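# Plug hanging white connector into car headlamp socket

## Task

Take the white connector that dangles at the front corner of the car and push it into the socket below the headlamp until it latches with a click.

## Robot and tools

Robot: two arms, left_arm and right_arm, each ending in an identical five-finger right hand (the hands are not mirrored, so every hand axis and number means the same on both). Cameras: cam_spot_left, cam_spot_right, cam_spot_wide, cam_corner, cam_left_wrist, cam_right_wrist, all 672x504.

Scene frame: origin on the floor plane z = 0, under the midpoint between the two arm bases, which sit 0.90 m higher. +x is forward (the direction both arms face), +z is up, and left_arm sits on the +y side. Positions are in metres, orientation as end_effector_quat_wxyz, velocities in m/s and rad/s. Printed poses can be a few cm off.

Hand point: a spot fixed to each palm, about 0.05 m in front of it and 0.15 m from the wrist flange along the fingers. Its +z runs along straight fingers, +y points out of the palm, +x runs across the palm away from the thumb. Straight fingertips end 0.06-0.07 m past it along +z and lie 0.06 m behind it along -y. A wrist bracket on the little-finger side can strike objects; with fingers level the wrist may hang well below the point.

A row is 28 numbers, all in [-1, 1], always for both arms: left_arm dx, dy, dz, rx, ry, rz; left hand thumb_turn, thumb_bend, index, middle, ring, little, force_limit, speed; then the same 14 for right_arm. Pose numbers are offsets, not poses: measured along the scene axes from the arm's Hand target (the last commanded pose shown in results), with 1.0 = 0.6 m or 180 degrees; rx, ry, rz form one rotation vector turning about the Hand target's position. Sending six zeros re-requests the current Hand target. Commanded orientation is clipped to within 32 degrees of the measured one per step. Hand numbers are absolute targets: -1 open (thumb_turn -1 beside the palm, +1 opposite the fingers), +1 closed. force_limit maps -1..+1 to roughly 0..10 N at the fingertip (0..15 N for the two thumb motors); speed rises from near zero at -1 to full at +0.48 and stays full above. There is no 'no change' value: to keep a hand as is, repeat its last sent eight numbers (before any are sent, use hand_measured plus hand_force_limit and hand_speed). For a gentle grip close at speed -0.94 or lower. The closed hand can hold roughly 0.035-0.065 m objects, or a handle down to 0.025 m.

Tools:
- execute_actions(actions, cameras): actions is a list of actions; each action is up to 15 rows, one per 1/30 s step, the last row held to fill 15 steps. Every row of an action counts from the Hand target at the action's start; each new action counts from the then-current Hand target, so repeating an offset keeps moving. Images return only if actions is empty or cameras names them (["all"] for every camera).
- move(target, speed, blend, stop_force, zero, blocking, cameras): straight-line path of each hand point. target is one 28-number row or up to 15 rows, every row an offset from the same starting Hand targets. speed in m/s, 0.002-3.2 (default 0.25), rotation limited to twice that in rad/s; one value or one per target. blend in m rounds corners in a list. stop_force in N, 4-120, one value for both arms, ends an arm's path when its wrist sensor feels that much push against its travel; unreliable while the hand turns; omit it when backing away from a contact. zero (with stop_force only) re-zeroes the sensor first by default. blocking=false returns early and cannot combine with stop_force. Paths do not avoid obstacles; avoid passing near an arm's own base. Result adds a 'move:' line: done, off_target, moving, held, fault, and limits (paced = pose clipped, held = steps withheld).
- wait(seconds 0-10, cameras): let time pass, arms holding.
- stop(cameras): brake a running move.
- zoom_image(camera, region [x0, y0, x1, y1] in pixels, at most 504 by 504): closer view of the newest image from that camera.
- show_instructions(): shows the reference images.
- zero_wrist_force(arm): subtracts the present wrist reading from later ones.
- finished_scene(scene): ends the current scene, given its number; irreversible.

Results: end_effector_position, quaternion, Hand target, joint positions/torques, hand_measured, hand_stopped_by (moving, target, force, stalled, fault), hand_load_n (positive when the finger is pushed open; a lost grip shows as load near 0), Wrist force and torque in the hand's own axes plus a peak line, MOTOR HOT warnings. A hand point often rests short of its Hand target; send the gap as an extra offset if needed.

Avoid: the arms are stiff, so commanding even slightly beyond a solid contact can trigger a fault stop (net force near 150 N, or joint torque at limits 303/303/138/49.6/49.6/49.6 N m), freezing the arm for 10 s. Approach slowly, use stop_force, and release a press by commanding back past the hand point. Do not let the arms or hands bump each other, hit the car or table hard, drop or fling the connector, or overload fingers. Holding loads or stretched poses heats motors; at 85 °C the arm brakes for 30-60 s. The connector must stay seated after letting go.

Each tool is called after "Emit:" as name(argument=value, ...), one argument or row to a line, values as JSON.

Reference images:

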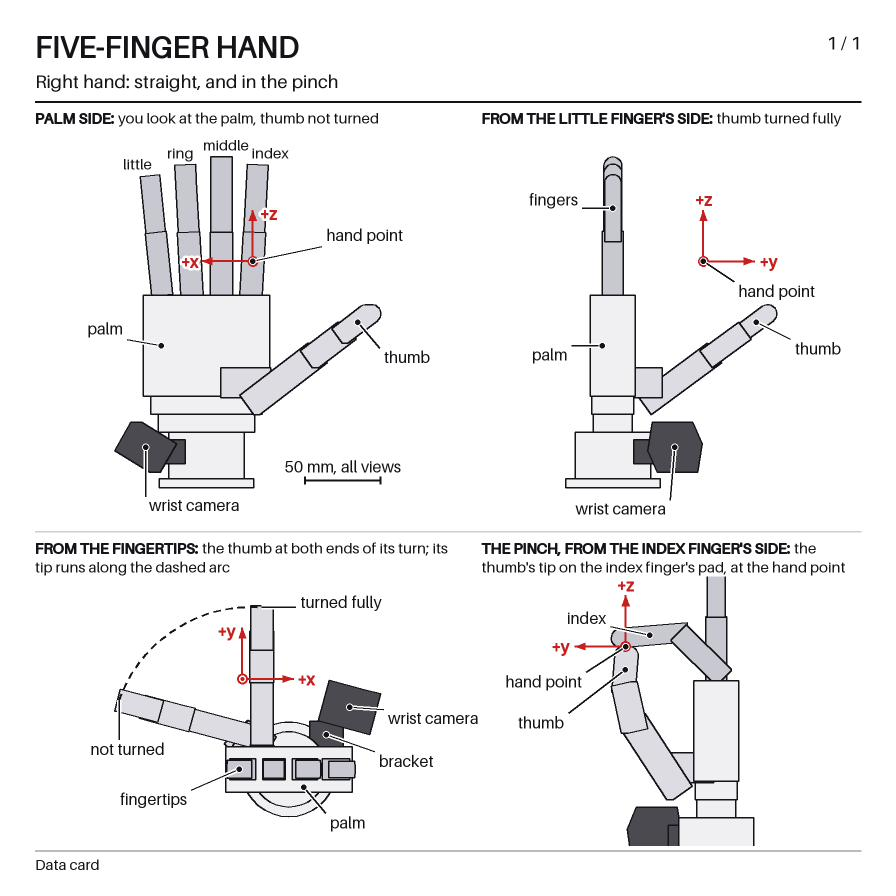

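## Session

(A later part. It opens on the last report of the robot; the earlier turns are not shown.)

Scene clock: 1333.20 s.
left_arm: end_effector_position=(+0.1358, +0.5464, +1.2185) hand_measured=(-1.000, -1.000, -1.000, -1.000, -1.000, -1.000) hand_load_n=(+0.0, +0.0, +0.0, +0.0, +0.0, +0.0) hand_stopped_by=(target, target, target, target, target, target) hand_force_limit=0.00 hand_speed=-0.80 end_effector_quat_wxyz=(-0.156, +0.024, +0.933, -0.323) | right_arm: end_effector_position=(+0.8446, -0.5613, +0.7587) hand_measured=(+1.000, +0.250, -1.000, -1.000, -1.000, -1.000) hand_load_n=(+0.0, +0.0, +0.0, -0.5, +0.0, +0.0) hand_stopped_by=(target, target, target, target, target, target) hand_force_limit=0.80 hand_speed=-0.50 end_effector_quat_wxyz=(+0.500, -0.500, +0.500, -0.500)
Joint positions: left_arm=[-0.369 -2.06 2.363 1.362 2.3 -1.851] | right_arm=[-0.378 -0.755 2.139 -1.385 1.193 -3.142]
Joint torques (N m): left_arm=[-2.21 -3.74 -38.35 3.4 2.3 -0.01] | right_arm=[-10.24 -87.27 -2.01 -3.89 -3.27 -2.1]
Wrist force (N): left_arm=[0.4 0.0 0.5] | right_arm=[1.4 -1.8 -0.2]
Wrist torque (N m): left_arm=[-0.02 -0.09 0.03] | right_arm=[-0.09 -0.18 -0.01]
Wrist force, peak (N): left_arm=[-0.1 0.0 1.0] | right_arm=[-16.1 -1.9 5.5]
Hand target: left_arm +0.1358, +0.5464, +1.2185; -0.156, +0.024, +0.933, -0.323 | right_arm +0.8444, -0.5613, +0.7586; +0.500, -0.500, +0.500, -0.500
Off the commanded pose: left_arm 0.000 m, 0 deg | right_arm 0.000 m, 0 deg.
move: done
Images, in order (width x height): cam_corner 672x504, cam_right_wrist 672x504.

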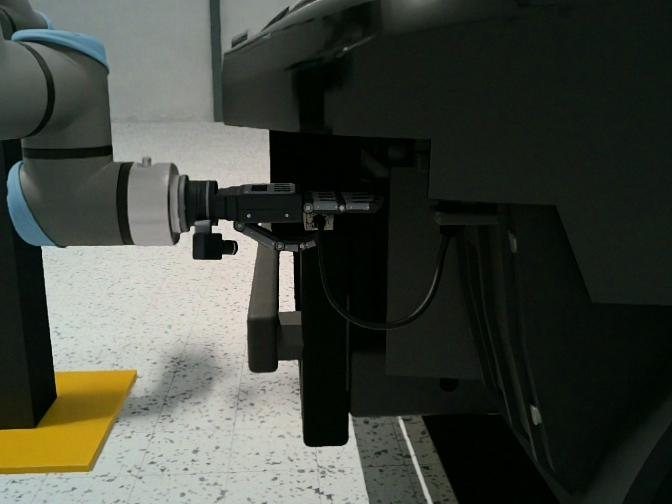

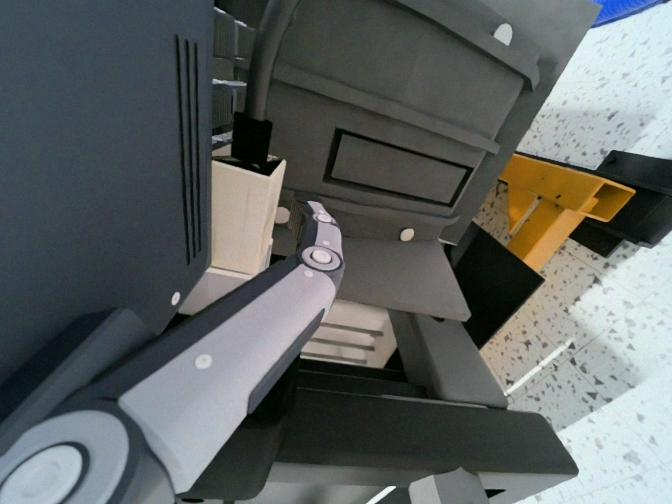

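Emit:
move(
  target=[
    [0,0,0,0,0,0,-1,-1,-1,-1,-1,-1,0,-0.8, 0,0,0,0,0,0,1,0.7,-1,-1,-1,-1,-0.2,-0.7],
    [0,0,0,0,0,0,-1,-1,-1,-1,-1,-1,0,-0.8, 0,0.0001,0,0,0,0,1,0.7,-1,-1,0.3,-1,-0.6,-0.8],
  ],
  speed=0.01,
  cameras=["cam_right_wrist","cam_corner"],
)

Emit:
zoom_image(
  camera="cam_right_wrist",
  region=[195, 145, 315, 315],
)

Emit:
zoom_image(
  camera="cam_corner",
  region=[260, 160, 360, 260],
)

Scene clock: 1353.70 s.
left_arm: end_effector_position=(+0.1358, +0.5464, +1.2185) hand_measured=(-1.000, -1.000, -1.000, -1.000, -1.000, -1.000) hand_load_n=(+0.0, +0.0, +0.0, +0.0, +0.0, +0.0) hand_stopped_by=(target, target, target, target, target, target) hand_force_limit=0.00 hand_speed=-0.80 end_effector_quat_wxyz=(-0.156, +0.024, +0.933, -0.323) | right_arm: end_effector_position=(+0.8444, -0.5612, +0.7586) hand_measured=(+1.000, +0.414, -1.000, -1.000, -0.318, -1.000) hand_load_n=(+2.0, +11.0, +0.0, +0.0, +3.0, -0.5) hand_stopped_by=(target, force, target, target, force, target) hand_force_limit=-0.60 hand_speed=-0.80 end_effector_quat_wxyz=(+0.500, -0.500, +0.500, -0.500)
Joint positions: left_arm=[-0.369 -2.06 2.363 1.362 2.3 -1.851] | right_arm=[-0.378 -0.755 2.14 -1.385 1.193 -3.142]
Joint torques (N m): left_arm=[-4.22 -4.96 -39.45 3.58 2.25 0.1] | right_arm=[6.11 -78.72 -13.73 -2.99 1.05 -2.49]
Wrist force (N): left_arm=[-0.3 0.0 0.4] | right_arm=[5.1 -2.6 0.1]
Wrist torque (N m): left_arm=[-0.01 0.02 -0.01] | right_arm=[-0.15 -0.48 0.03]
Wrist force, peak (N): left_arm=[-0.2 -0.5 1.1] | right_arm=[5.1 -2.6 0.1]
Hand target: left_arm +0.1358, +0.5464, +1.2185; -0.156, +0.024, +0.933, -0.323 | right_arm +0.8444, -0.5612, +0.7586; +0.500, -0.500, +0.500, -0.500
Off the commanded pose: left_arm 0.000 m, 0 deg | right_arm 0.000 m, 0 deg.
move: done
Images, in order (width x height): cam_corner 672x504, cam_right_wrist 672x504.

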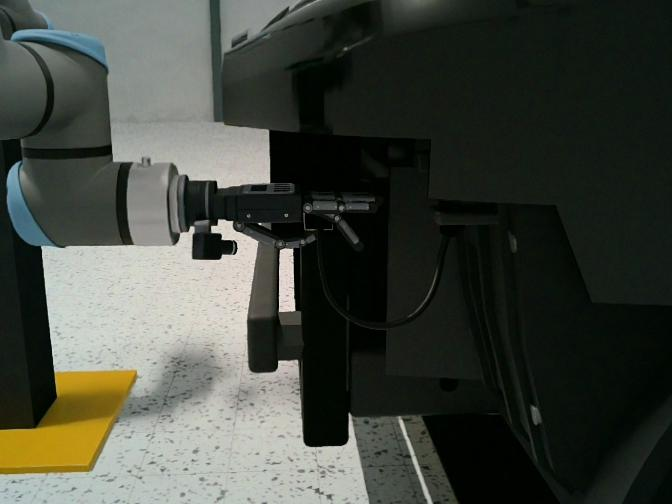

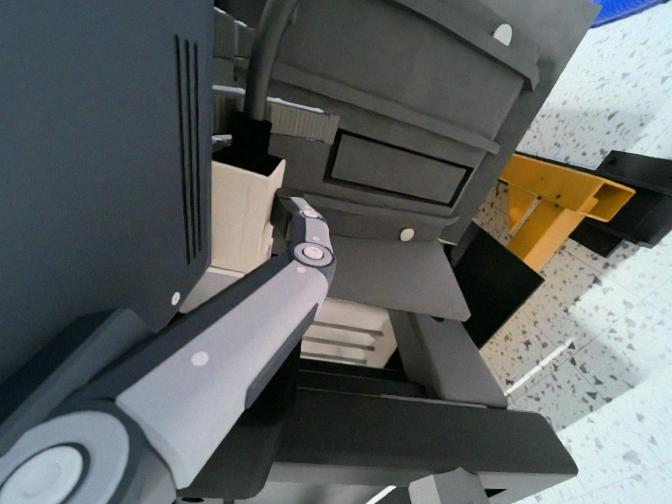

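Scaled by 2.965 from the camera's 672x504 image, which has a finer 960x720 frame.

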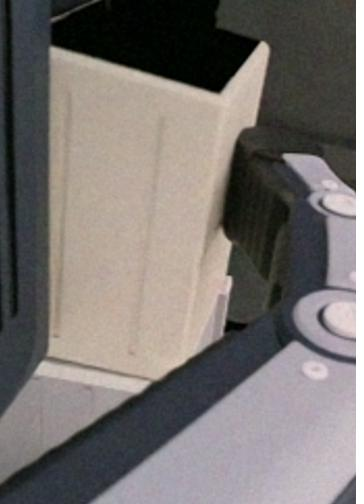

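Scaled by 5.040 from the camera's 672x504 image, which has a finer 960x720 frame.

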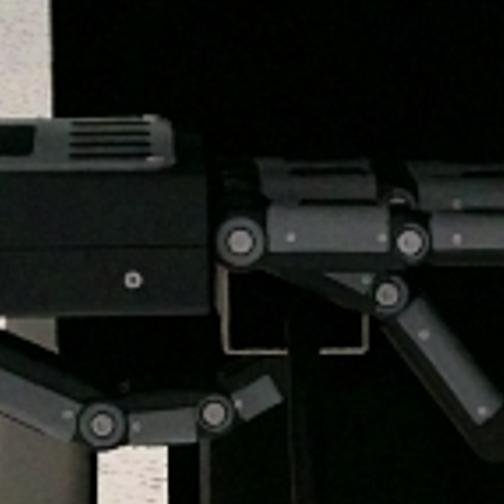

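Now push with ring hook, palm clear of the socket.

Emit:
move(
  target=[0,0,0,0,0,0,-1,-1,-1,-1,-1,-1,0,-0.8, 0,0.0183,0,0,0,0,1,0.7,-1,-1,0.3,-1,-0.6,-0.8],
  speed=0.01,
  stop_force=60,
  cameras=["cam_right_wrist","cam_corner"],
)

Emit:
zoom_image(
  camera="cam_right_wrist",
  region=[195, 145, 315, 315],
)

Emit:
zoom_image(
  camera="cam_corner",
  region=[260, 160, 360, 260],
)

Scene clock: 1366.20 s.
left_arm: end_effector_position=(+0.1358, +0.5464, +1.2185) hand_measured=(-1.000, -1.000, -1.000, -1.000, -1.000, -1.000) hand_load_n=(+0.0, +0.0, +0.0, +0.0, +0.0, +0.0) hand_stopped_by=(target, target, target, target, target, target) hand_force_limit=0.00 hand_speed=-0.80 end_effector_quat_wxyz=(-0.156, +0.024, +0.933, -0.323) | right_arm: end_effector_position=(+0.8445, -0.5547, +0.7588) hand_measured=(+1.000, +0.414, -1.000, -1.000, -0.318, -1.000) hand_load_n=(+0.5, +13.0, -0.5, +0.0, +5.0, +0.0) hand_stopped_by=(target, force, target, target, force, target) hand_force_limit=-0.60 hand_speed=-0.80 end_effector_quat_wxyz=(+0.500, -0.500, +0.500, -0.500)
Joint positions: left_arm=[-0.369 -2.06 2.363 1.362 2.3 -1.851] | right_arm=[-0.367 -0.755 2.141 -1.386 1.205 -3.142]
Joint torques (N m): left_arm=[-2.56 -2.97 -37.78 3.79 2.42 -0.64] | right_arm=[46.18 -52.22 1.53 6.47 -20.79 -0.42]
Wrist force (N): left_arm=[-0.2 0.1 0.0] | right_arm=[63.4 -16.7 -9.3]
Wrist torque (N m): left_arm=[0.02 0.02 0.00] | right_arm=[0.35 -0.37 2.13]
Wrist force, peak (N): left_arm=[-0.1 -0.3 0.8] | right_arm=[73.4 -18.7 -12.8]
Hand target: left_arm +0.1358, +0.5464, +1.2185; -0.156, +0.024, +0.933, -0.323 | right_arm +0.8445, -0.5547, +0.7588; +0.500, -0.500, +0.500, -0.500 (not the last commanded pose)
Off the commanded pose: left_arm 0.000 m, 0 deg | right_arm 0.004 m, 0 deg.
move: contact (right_arm)
Images, in order (width x height): cam_corner 672x504, cam_right_wrist 672x504.

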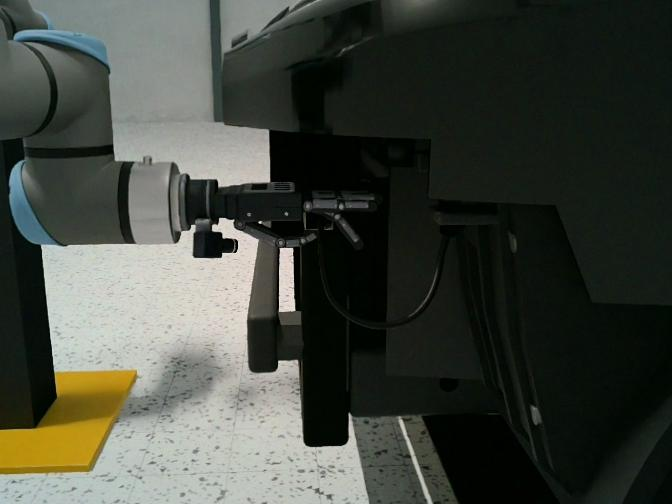

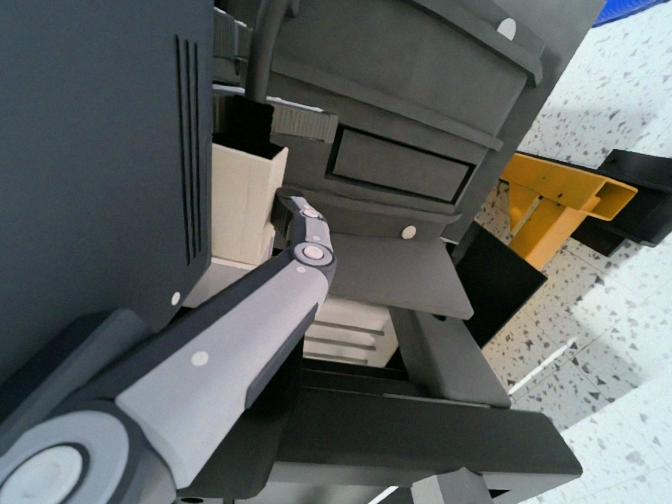

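Scaled by 2.965 from the camera's 672x504 image, which has a finer 960x720 frame.

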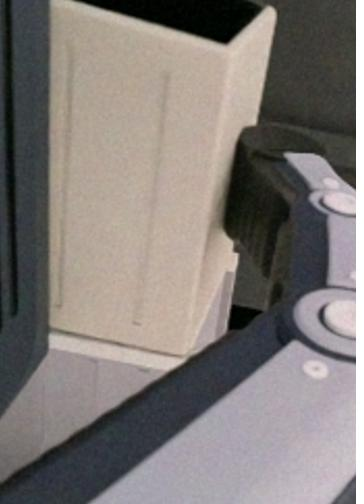

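Scaled by 5.040 from the camera's 672x504 image, which has a finer 960x720 frame.

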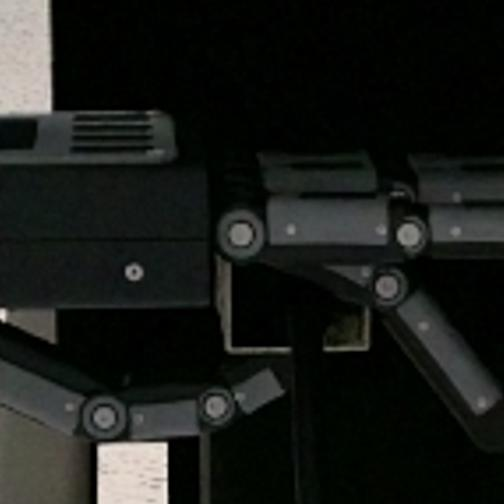

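Emit:
zoom_image(
  camera="cam_right_wrist",
  region=[205, 240, 285, 290],
)

Emit:
move(
  target=[0,0,0,0,0,0,-1,-1,-1,-1,-1,-1,0,-0.8, 0,0.0083,0,0,0,0,1,0.7,-1,-1,0.3,-1,-0.6,-0.8],
  speed=0.006,
  stop_force=25,
  cameras=["cam_right_wrist","cam_corner"],
)

Emit:
zoom_image(
  camera="cam_right_wrist",
  region=[205, 240, 285, 290],
)

Scaled by 6.300 from the camera's 672x504 image, which has a finer 960x720 frame.

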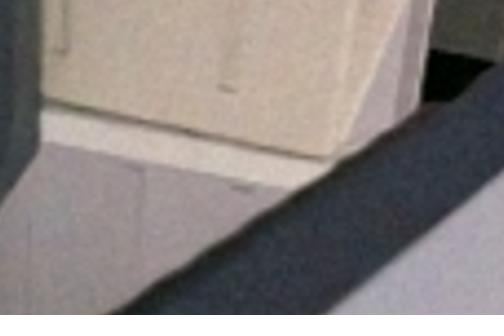

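Scene clock: 1399.47 s.
left_arm: end_effector_position=(+0.1358, +0.5464, +1.2185) hand_measured=(-1.000, -1.000, -1.000, -1.000, -1.000, -1.000) hand_load_n=(+0.0, +0.0, +0.0, +0.0, -0.5, -0.5) hand_stopped_by=(target, target, target, target, target, target) hand_force_limit=0.00 hand_speed=-0.80 end_effector_quat_wxyz=(-0.156, +0.024, +0.933, -0.323) | right_arm: end_effector_position=(+0.8446, -0.5540, +0.7588) hand_measured=(+1.000, +0.414, -1.000, -1.000, -0.318, -1.000) hand_load_n=(+0.5, +12.5, -1.0, +0.0, +5.5, +0.0) hand_stopped_by=(target, force, target, target, force, target) hand_force_limit=-0.60 hand_speed=-0.80 end_effector_quat_wxyz=(+0.500, -0.500, +0.500, -0.501)
Joint positions: left_arm=[-0.369 -2.06 2.363 1.362 2.3 -1.851] | right_arm=[-0.365 -0.755 2.14 -1.386 1.207 -3.142]
Joint torques (N m): left_arm=[-3.02 -5.86 -37.78 4.02 2.23 -0.39] | right_arm=[70.57 -57.69 7.09 8.43 -28.74 3.65]
Wrist force (N): left_arm=[0.2 -0.2 0.5] | right_arm=[90.3 -23.9 -20.0]
Wrist torque (N m): left_arm=[-0.06 -0.05 0.01] | right_arm=[0.81 -0.19 3.16]
Wrist force, peak (N): left_arm=[0.0 -0.4 1.1] | right_arm=[93.8 -24.4 -22.6]
Hand target: left_arm +0.1358, +0.5464, +1.2185; -0.156, +0.024, +0.933, -0.323 | right_arm +0.8446, -0.5540, +0.7588; +0.500, -0.500, +0.500, -0.501 (not the last commanded pose)
Off the commanded pose: left_arm 0.000 m, 0 deg | right_arm 0.004 m, 0 deg.
move: contact (right_arm)
Images, in order (width x height): cam_corner 672x504, cam_right_wrist 672x504.

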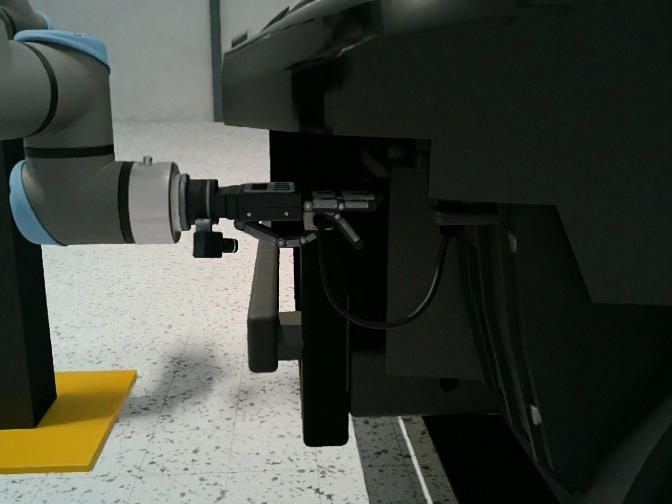

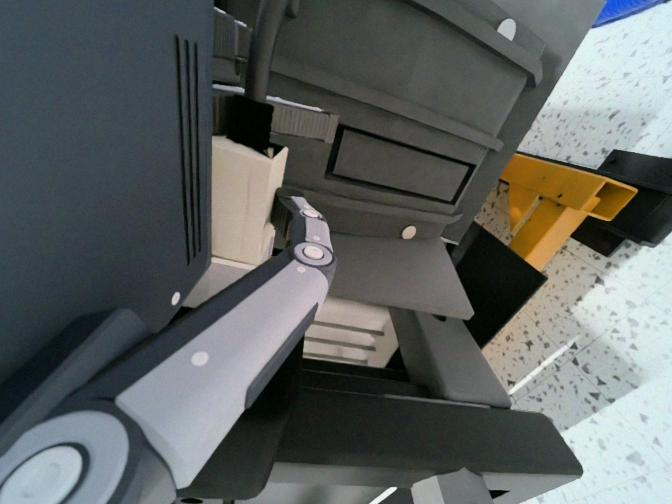

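Scaled by 6.300 from the camera's 672x504 image, which has a finer 960x720 frame.

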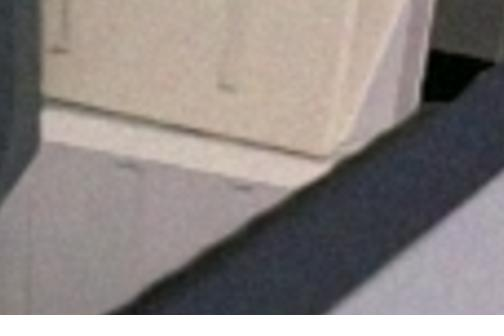

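Emit:
move(
  target=[
    [0,0,0,0,0,0,-1,-1,-1,-1,-1,-1,0,-0.8, 0,-0.004,0,0,0,0,1,0.7,-1,-1,0.3,-1,-0.6,-0.8],
    [0,0,0,0,0,0,-1,-1,-1,-1,-1,-1,0,-0.8, 0,-0.0045,0,0,0,0,1,0.1,-1,-1,-1,-1,-0.6,-0.4],
  ],
  speed=0.01,
  cameras=["cam_right_wrist","cam_corner"],
)

Emit:
zoom_image(
  camera="cam_right_wrist",
  region=[195, 145, 315, 315],
)

Emit:
zoom_image(
  camera="cam_corner",
  region=[260, 160, 360, 260],
)

Scene clock: 1415.90 s.
left_arm: end_effector_position=(+0.1358, +0.5464, +1.2185) hand_measured=(-1.000, -1.000, -1.000, -1.000, -1.000, -1.000) hand_load_n=(+0.0, +0.0, +0.0, +0.0, +0.0, +0.0) hand_stopped_by=(target, target, target, target, target, target) hand_force_limit=0.00 hand_speed=-0.80 end_effector_quat_wxyz=(-0.156, +0.024, +0.933, -0.323) | right_arm: end_effector_position=(+0.8446, -0.5567, +0.7587) hand_measured=(+1.000, +0.100, -1.000, -1.000, -1.000, -1.000) hand_load_n=(+0.0, +0.0, +0.0, +0.0, +0.0, +0.0) hand_stopped_by=(target, target, target, target, target, target) hand_force_limit=-0.60 hand_speed=-0.40 end_effector_quat_wxyz=(+0.500, -0.500, +0.500, -0.501)
Joint positions: left_arm=[-0.369 -2.06 2.363 1.362 2.3 -1.851] | right_arm=[-0.37 -0.755 2.14 -1.386 1.203 -3.142]
Joint torques (N m): left_arm=[-3.78 -4.26 -38.75 3.6 2.03 -0.08] | right_arm=[-11.05 -72.53 -18.83 -3.21 -2.44 1.52]
Wrist force (N): left_arm=[-0.2 0.0 0.7] | right_arm=[3.5 -4.3 -2.1]
Wrist torque (N m): left_arm=[-0.02 0.00 0.00] | right_arm=[-0.03 -0.47 0.12]
Wrist force, peak (N): left_arm=[-0.2 -0.3 1.0] | right_arm=[90.2 -23.6 -20.4]
Hand target: left_arm +0.1358, +0.5464, +1.2185; -0.156, +0.024, +0.933, -0.323 | right_arm +0.8446, -0.5567, +0.7588; +0.500, -0.500, +0.500, -0.501
Off the commanded pose: left_arm 0.000 m, 0 deg | right_arm 0.000 m, 0 deg.
move: done
Images, in order (width x height): cam_corner 672x504, cam_right_wrist 672x504.

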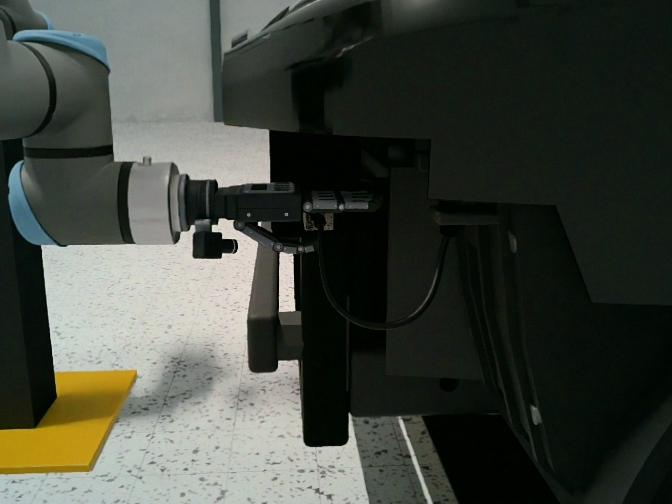

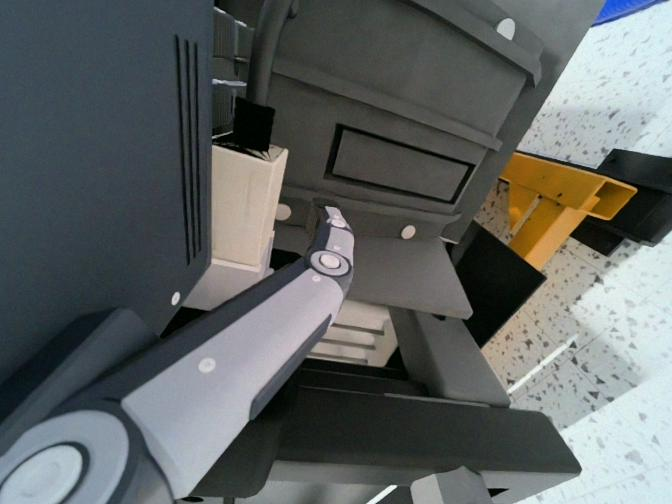

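Scaled by 2.965 from the camera's 672x504 image, which has a finer 960x720 frame.

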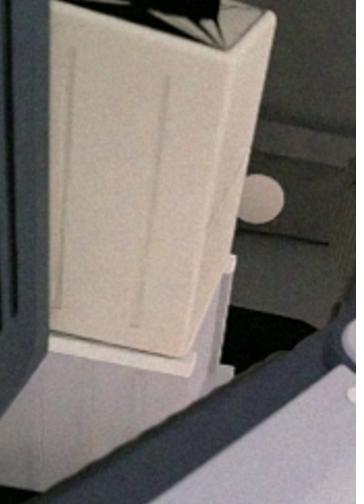

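Scaled by 5.040 from the camera's 672x504 image, which has a finer 960x720 frame.

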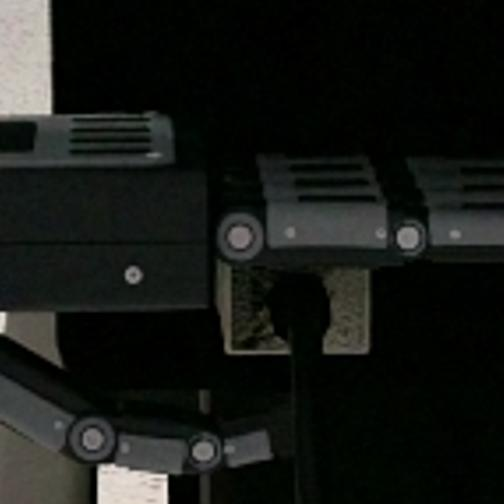

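Emit:
move(
  target=[
    [0,0,0,0,0,0,-1,-1,-1,-1,-1,-1,0,-0.8, 0,0,0.009,0,0,0,1,-0.3,-1,-1,-1,-1,-0.6,-0.2],
    [0,0,0,0,0,0,-1,-1,-1,-1,-1,-1,0,-0.8, -0.08,0,0.009,0,0,0,1,-0.3,-1,-1,-1,-1,-0.6,-0.2],
    [0,0,0,0,0,0,-1,-1,-1,-1,-1,-1,0,-0.8, -0.25,-0.02,0.0,0,0,0,1,-0.3,-1,-1,-1,-1,-0.6,-0.2],
  ],
  speed=[0.015,0.05,0.1],
  cameras=["all"],
)

Emit:
zoom_image(
  camera="cam_right_wrist",
  region=[195, 145, 355, 315],
)

Emit:
zoom_image(
  camera="cam_corner",
  region=[260, 160, 360, 260],
)

Scene clock: 1442.07 s.
left_arm: end_effector_position=(+0.1358, +0.5464, +1.2185) hand_measured=(-1.000, -1.000, -1.000, -1.000, -1.000, -1.000) hand_load_n=(+0.0, +0.0, -0.5, +0.0, +0.0, +0.0) hand_stopped_by=(target, target, target, target, target, target) hand_force_limit=0.00 hand_speed=-0.80 end_effector_quat_wxyz=(-0.156, +0.024, +0.933, -0.323) | right_arm: end_effector_position=(+0.6948, -0.5687, +0.7588) hand_measured=(+1.000, -0.300, -1.000, -1.000, -1.000, -1.000) hand_load_n=(+0.0, +0.0, +0.0, +0.0, +0.0, +0.0) hand_stopped_by=(target, target, target, target, target, target) hand_force_limit=-0.60 hand_speed=-0.20 end_effector_quat_wxyz=(+0.500, -0.500, +0.500, -0.501)
Joint positions: left_arm=[-0.369 -2.06 2.363 1.362 2.3 -1.851] | right_arm=[-0.531 -0.773 2.423 -1.65 1.042 -3.142]
Joint torques (N m): left_arm=[-3.72 -3.64 -38.09 3.95 2.52 -0.81] | right_arm=[-10.53 -56.86 9.49 -4.38 -3.31 2.84]
Wrist force (N): left_arm=[-0.4 0.1 0.2] | right_arm=[4.3 -0.4 -0.8]
Wrist torque (N m): left_arm=[0.00 0.04 -0.01] | right_arm=[-0.09 -0.59 0.06]
Wrist force, peak (N): left_arm=[0.1 -0.2 0.9] | right_arm=[3.8 -4.7 -2.1]
Hand target: left_arm +0.1358, +0.5464, +1.2185; -0.156, +0.024, +0.933, -0.323 | right_arm +0.6946, -0.5687, +0.7588; +0.500, -0.500, +0.500, -0.501
Off the commanded pose: left_arm 0.000 m, 0 deg | right_arm 0.000 m, 0 deg.
move: done

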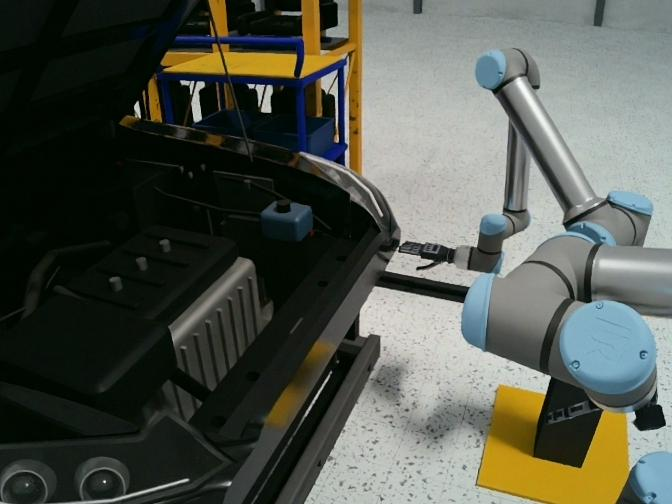

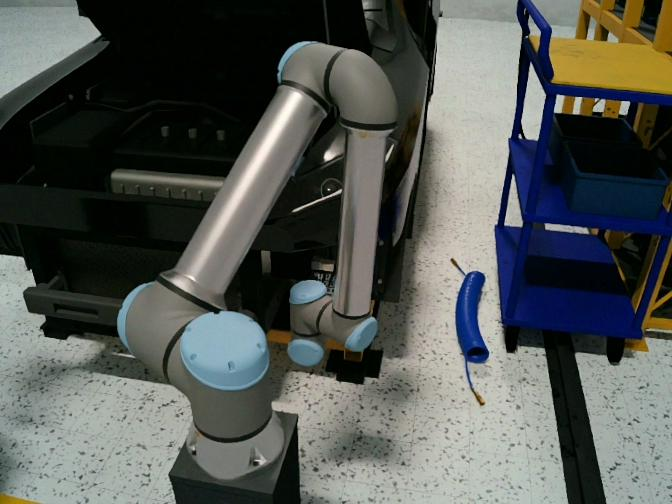

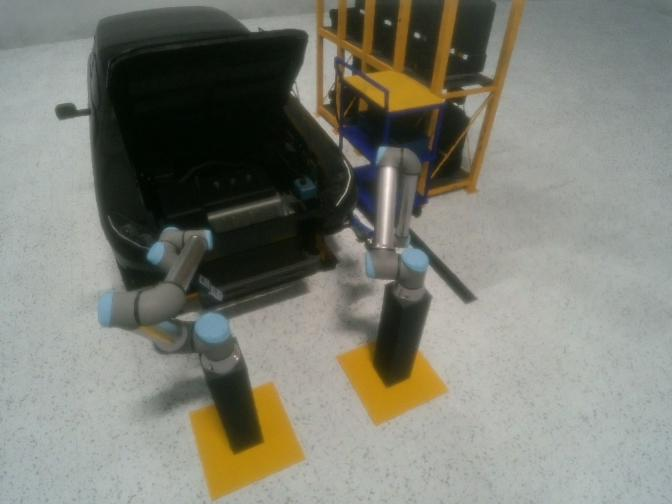

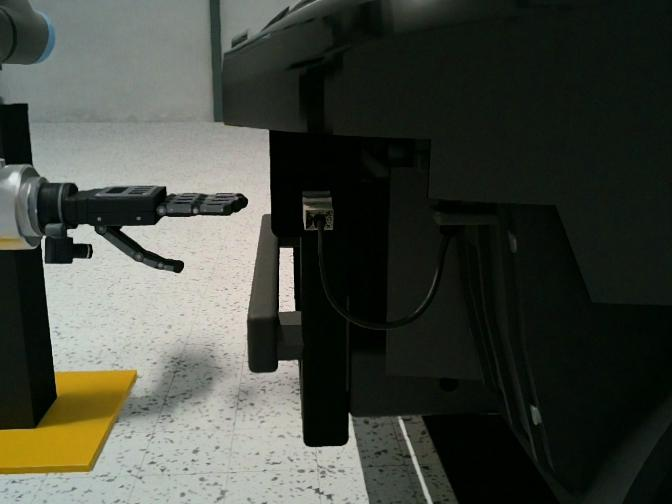

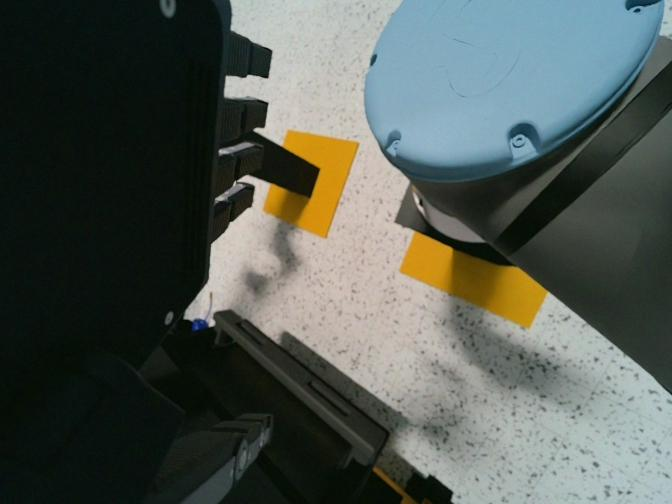

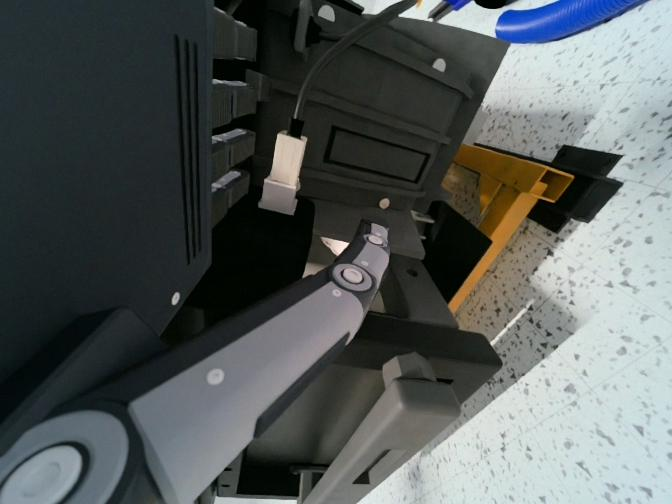

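Scaled by 2.965 from the camera's 672x504 image, which has a finer 960x720 frame.

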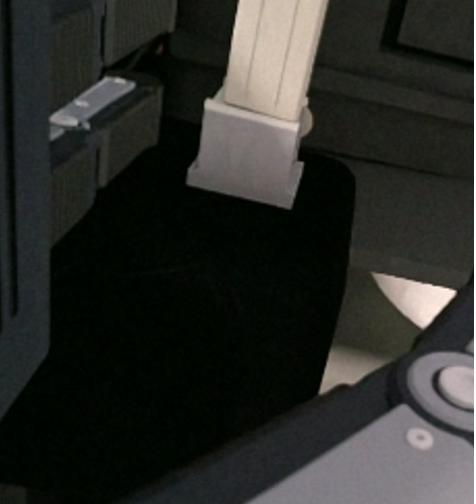

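Scaled by 5.040 from the camera's 672x504 image, which has a finer 960x720 frame.

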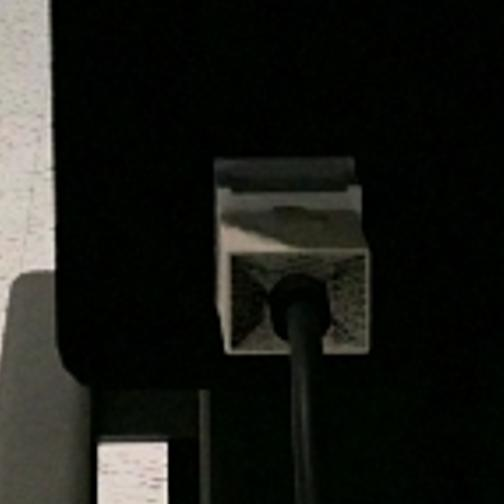

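Emit:
zoom_image(
  camera="cam_corner",
  region=[295, 185, 340, 235],
)

Emit:
zoom_image(
  camera="cam_right_wrist",
  region=[250, 120, 310, 220],
)

Scaled by 10.080 from the camera's 672x504 image, which has a finer 960x720 frame.

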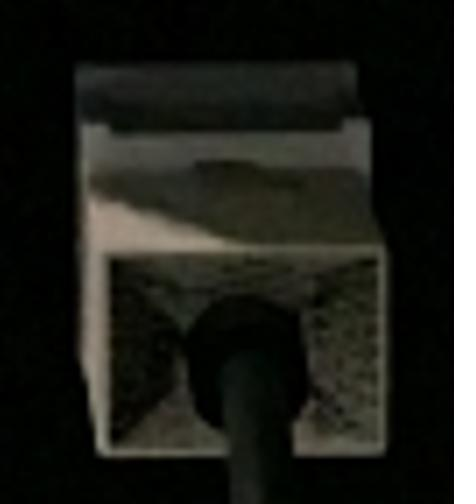

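Scaled by 5.040 from the camera's 672x504 image, which has a finer 960x720 frame.

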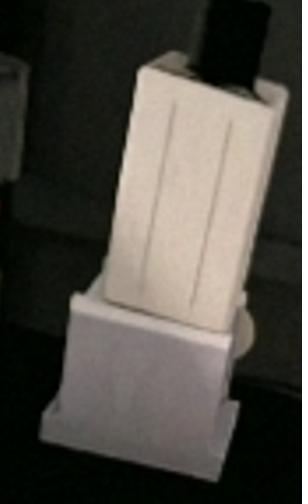

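Emit:
finished_scene(
  scene=2,
)

The scene is finished: the task was done.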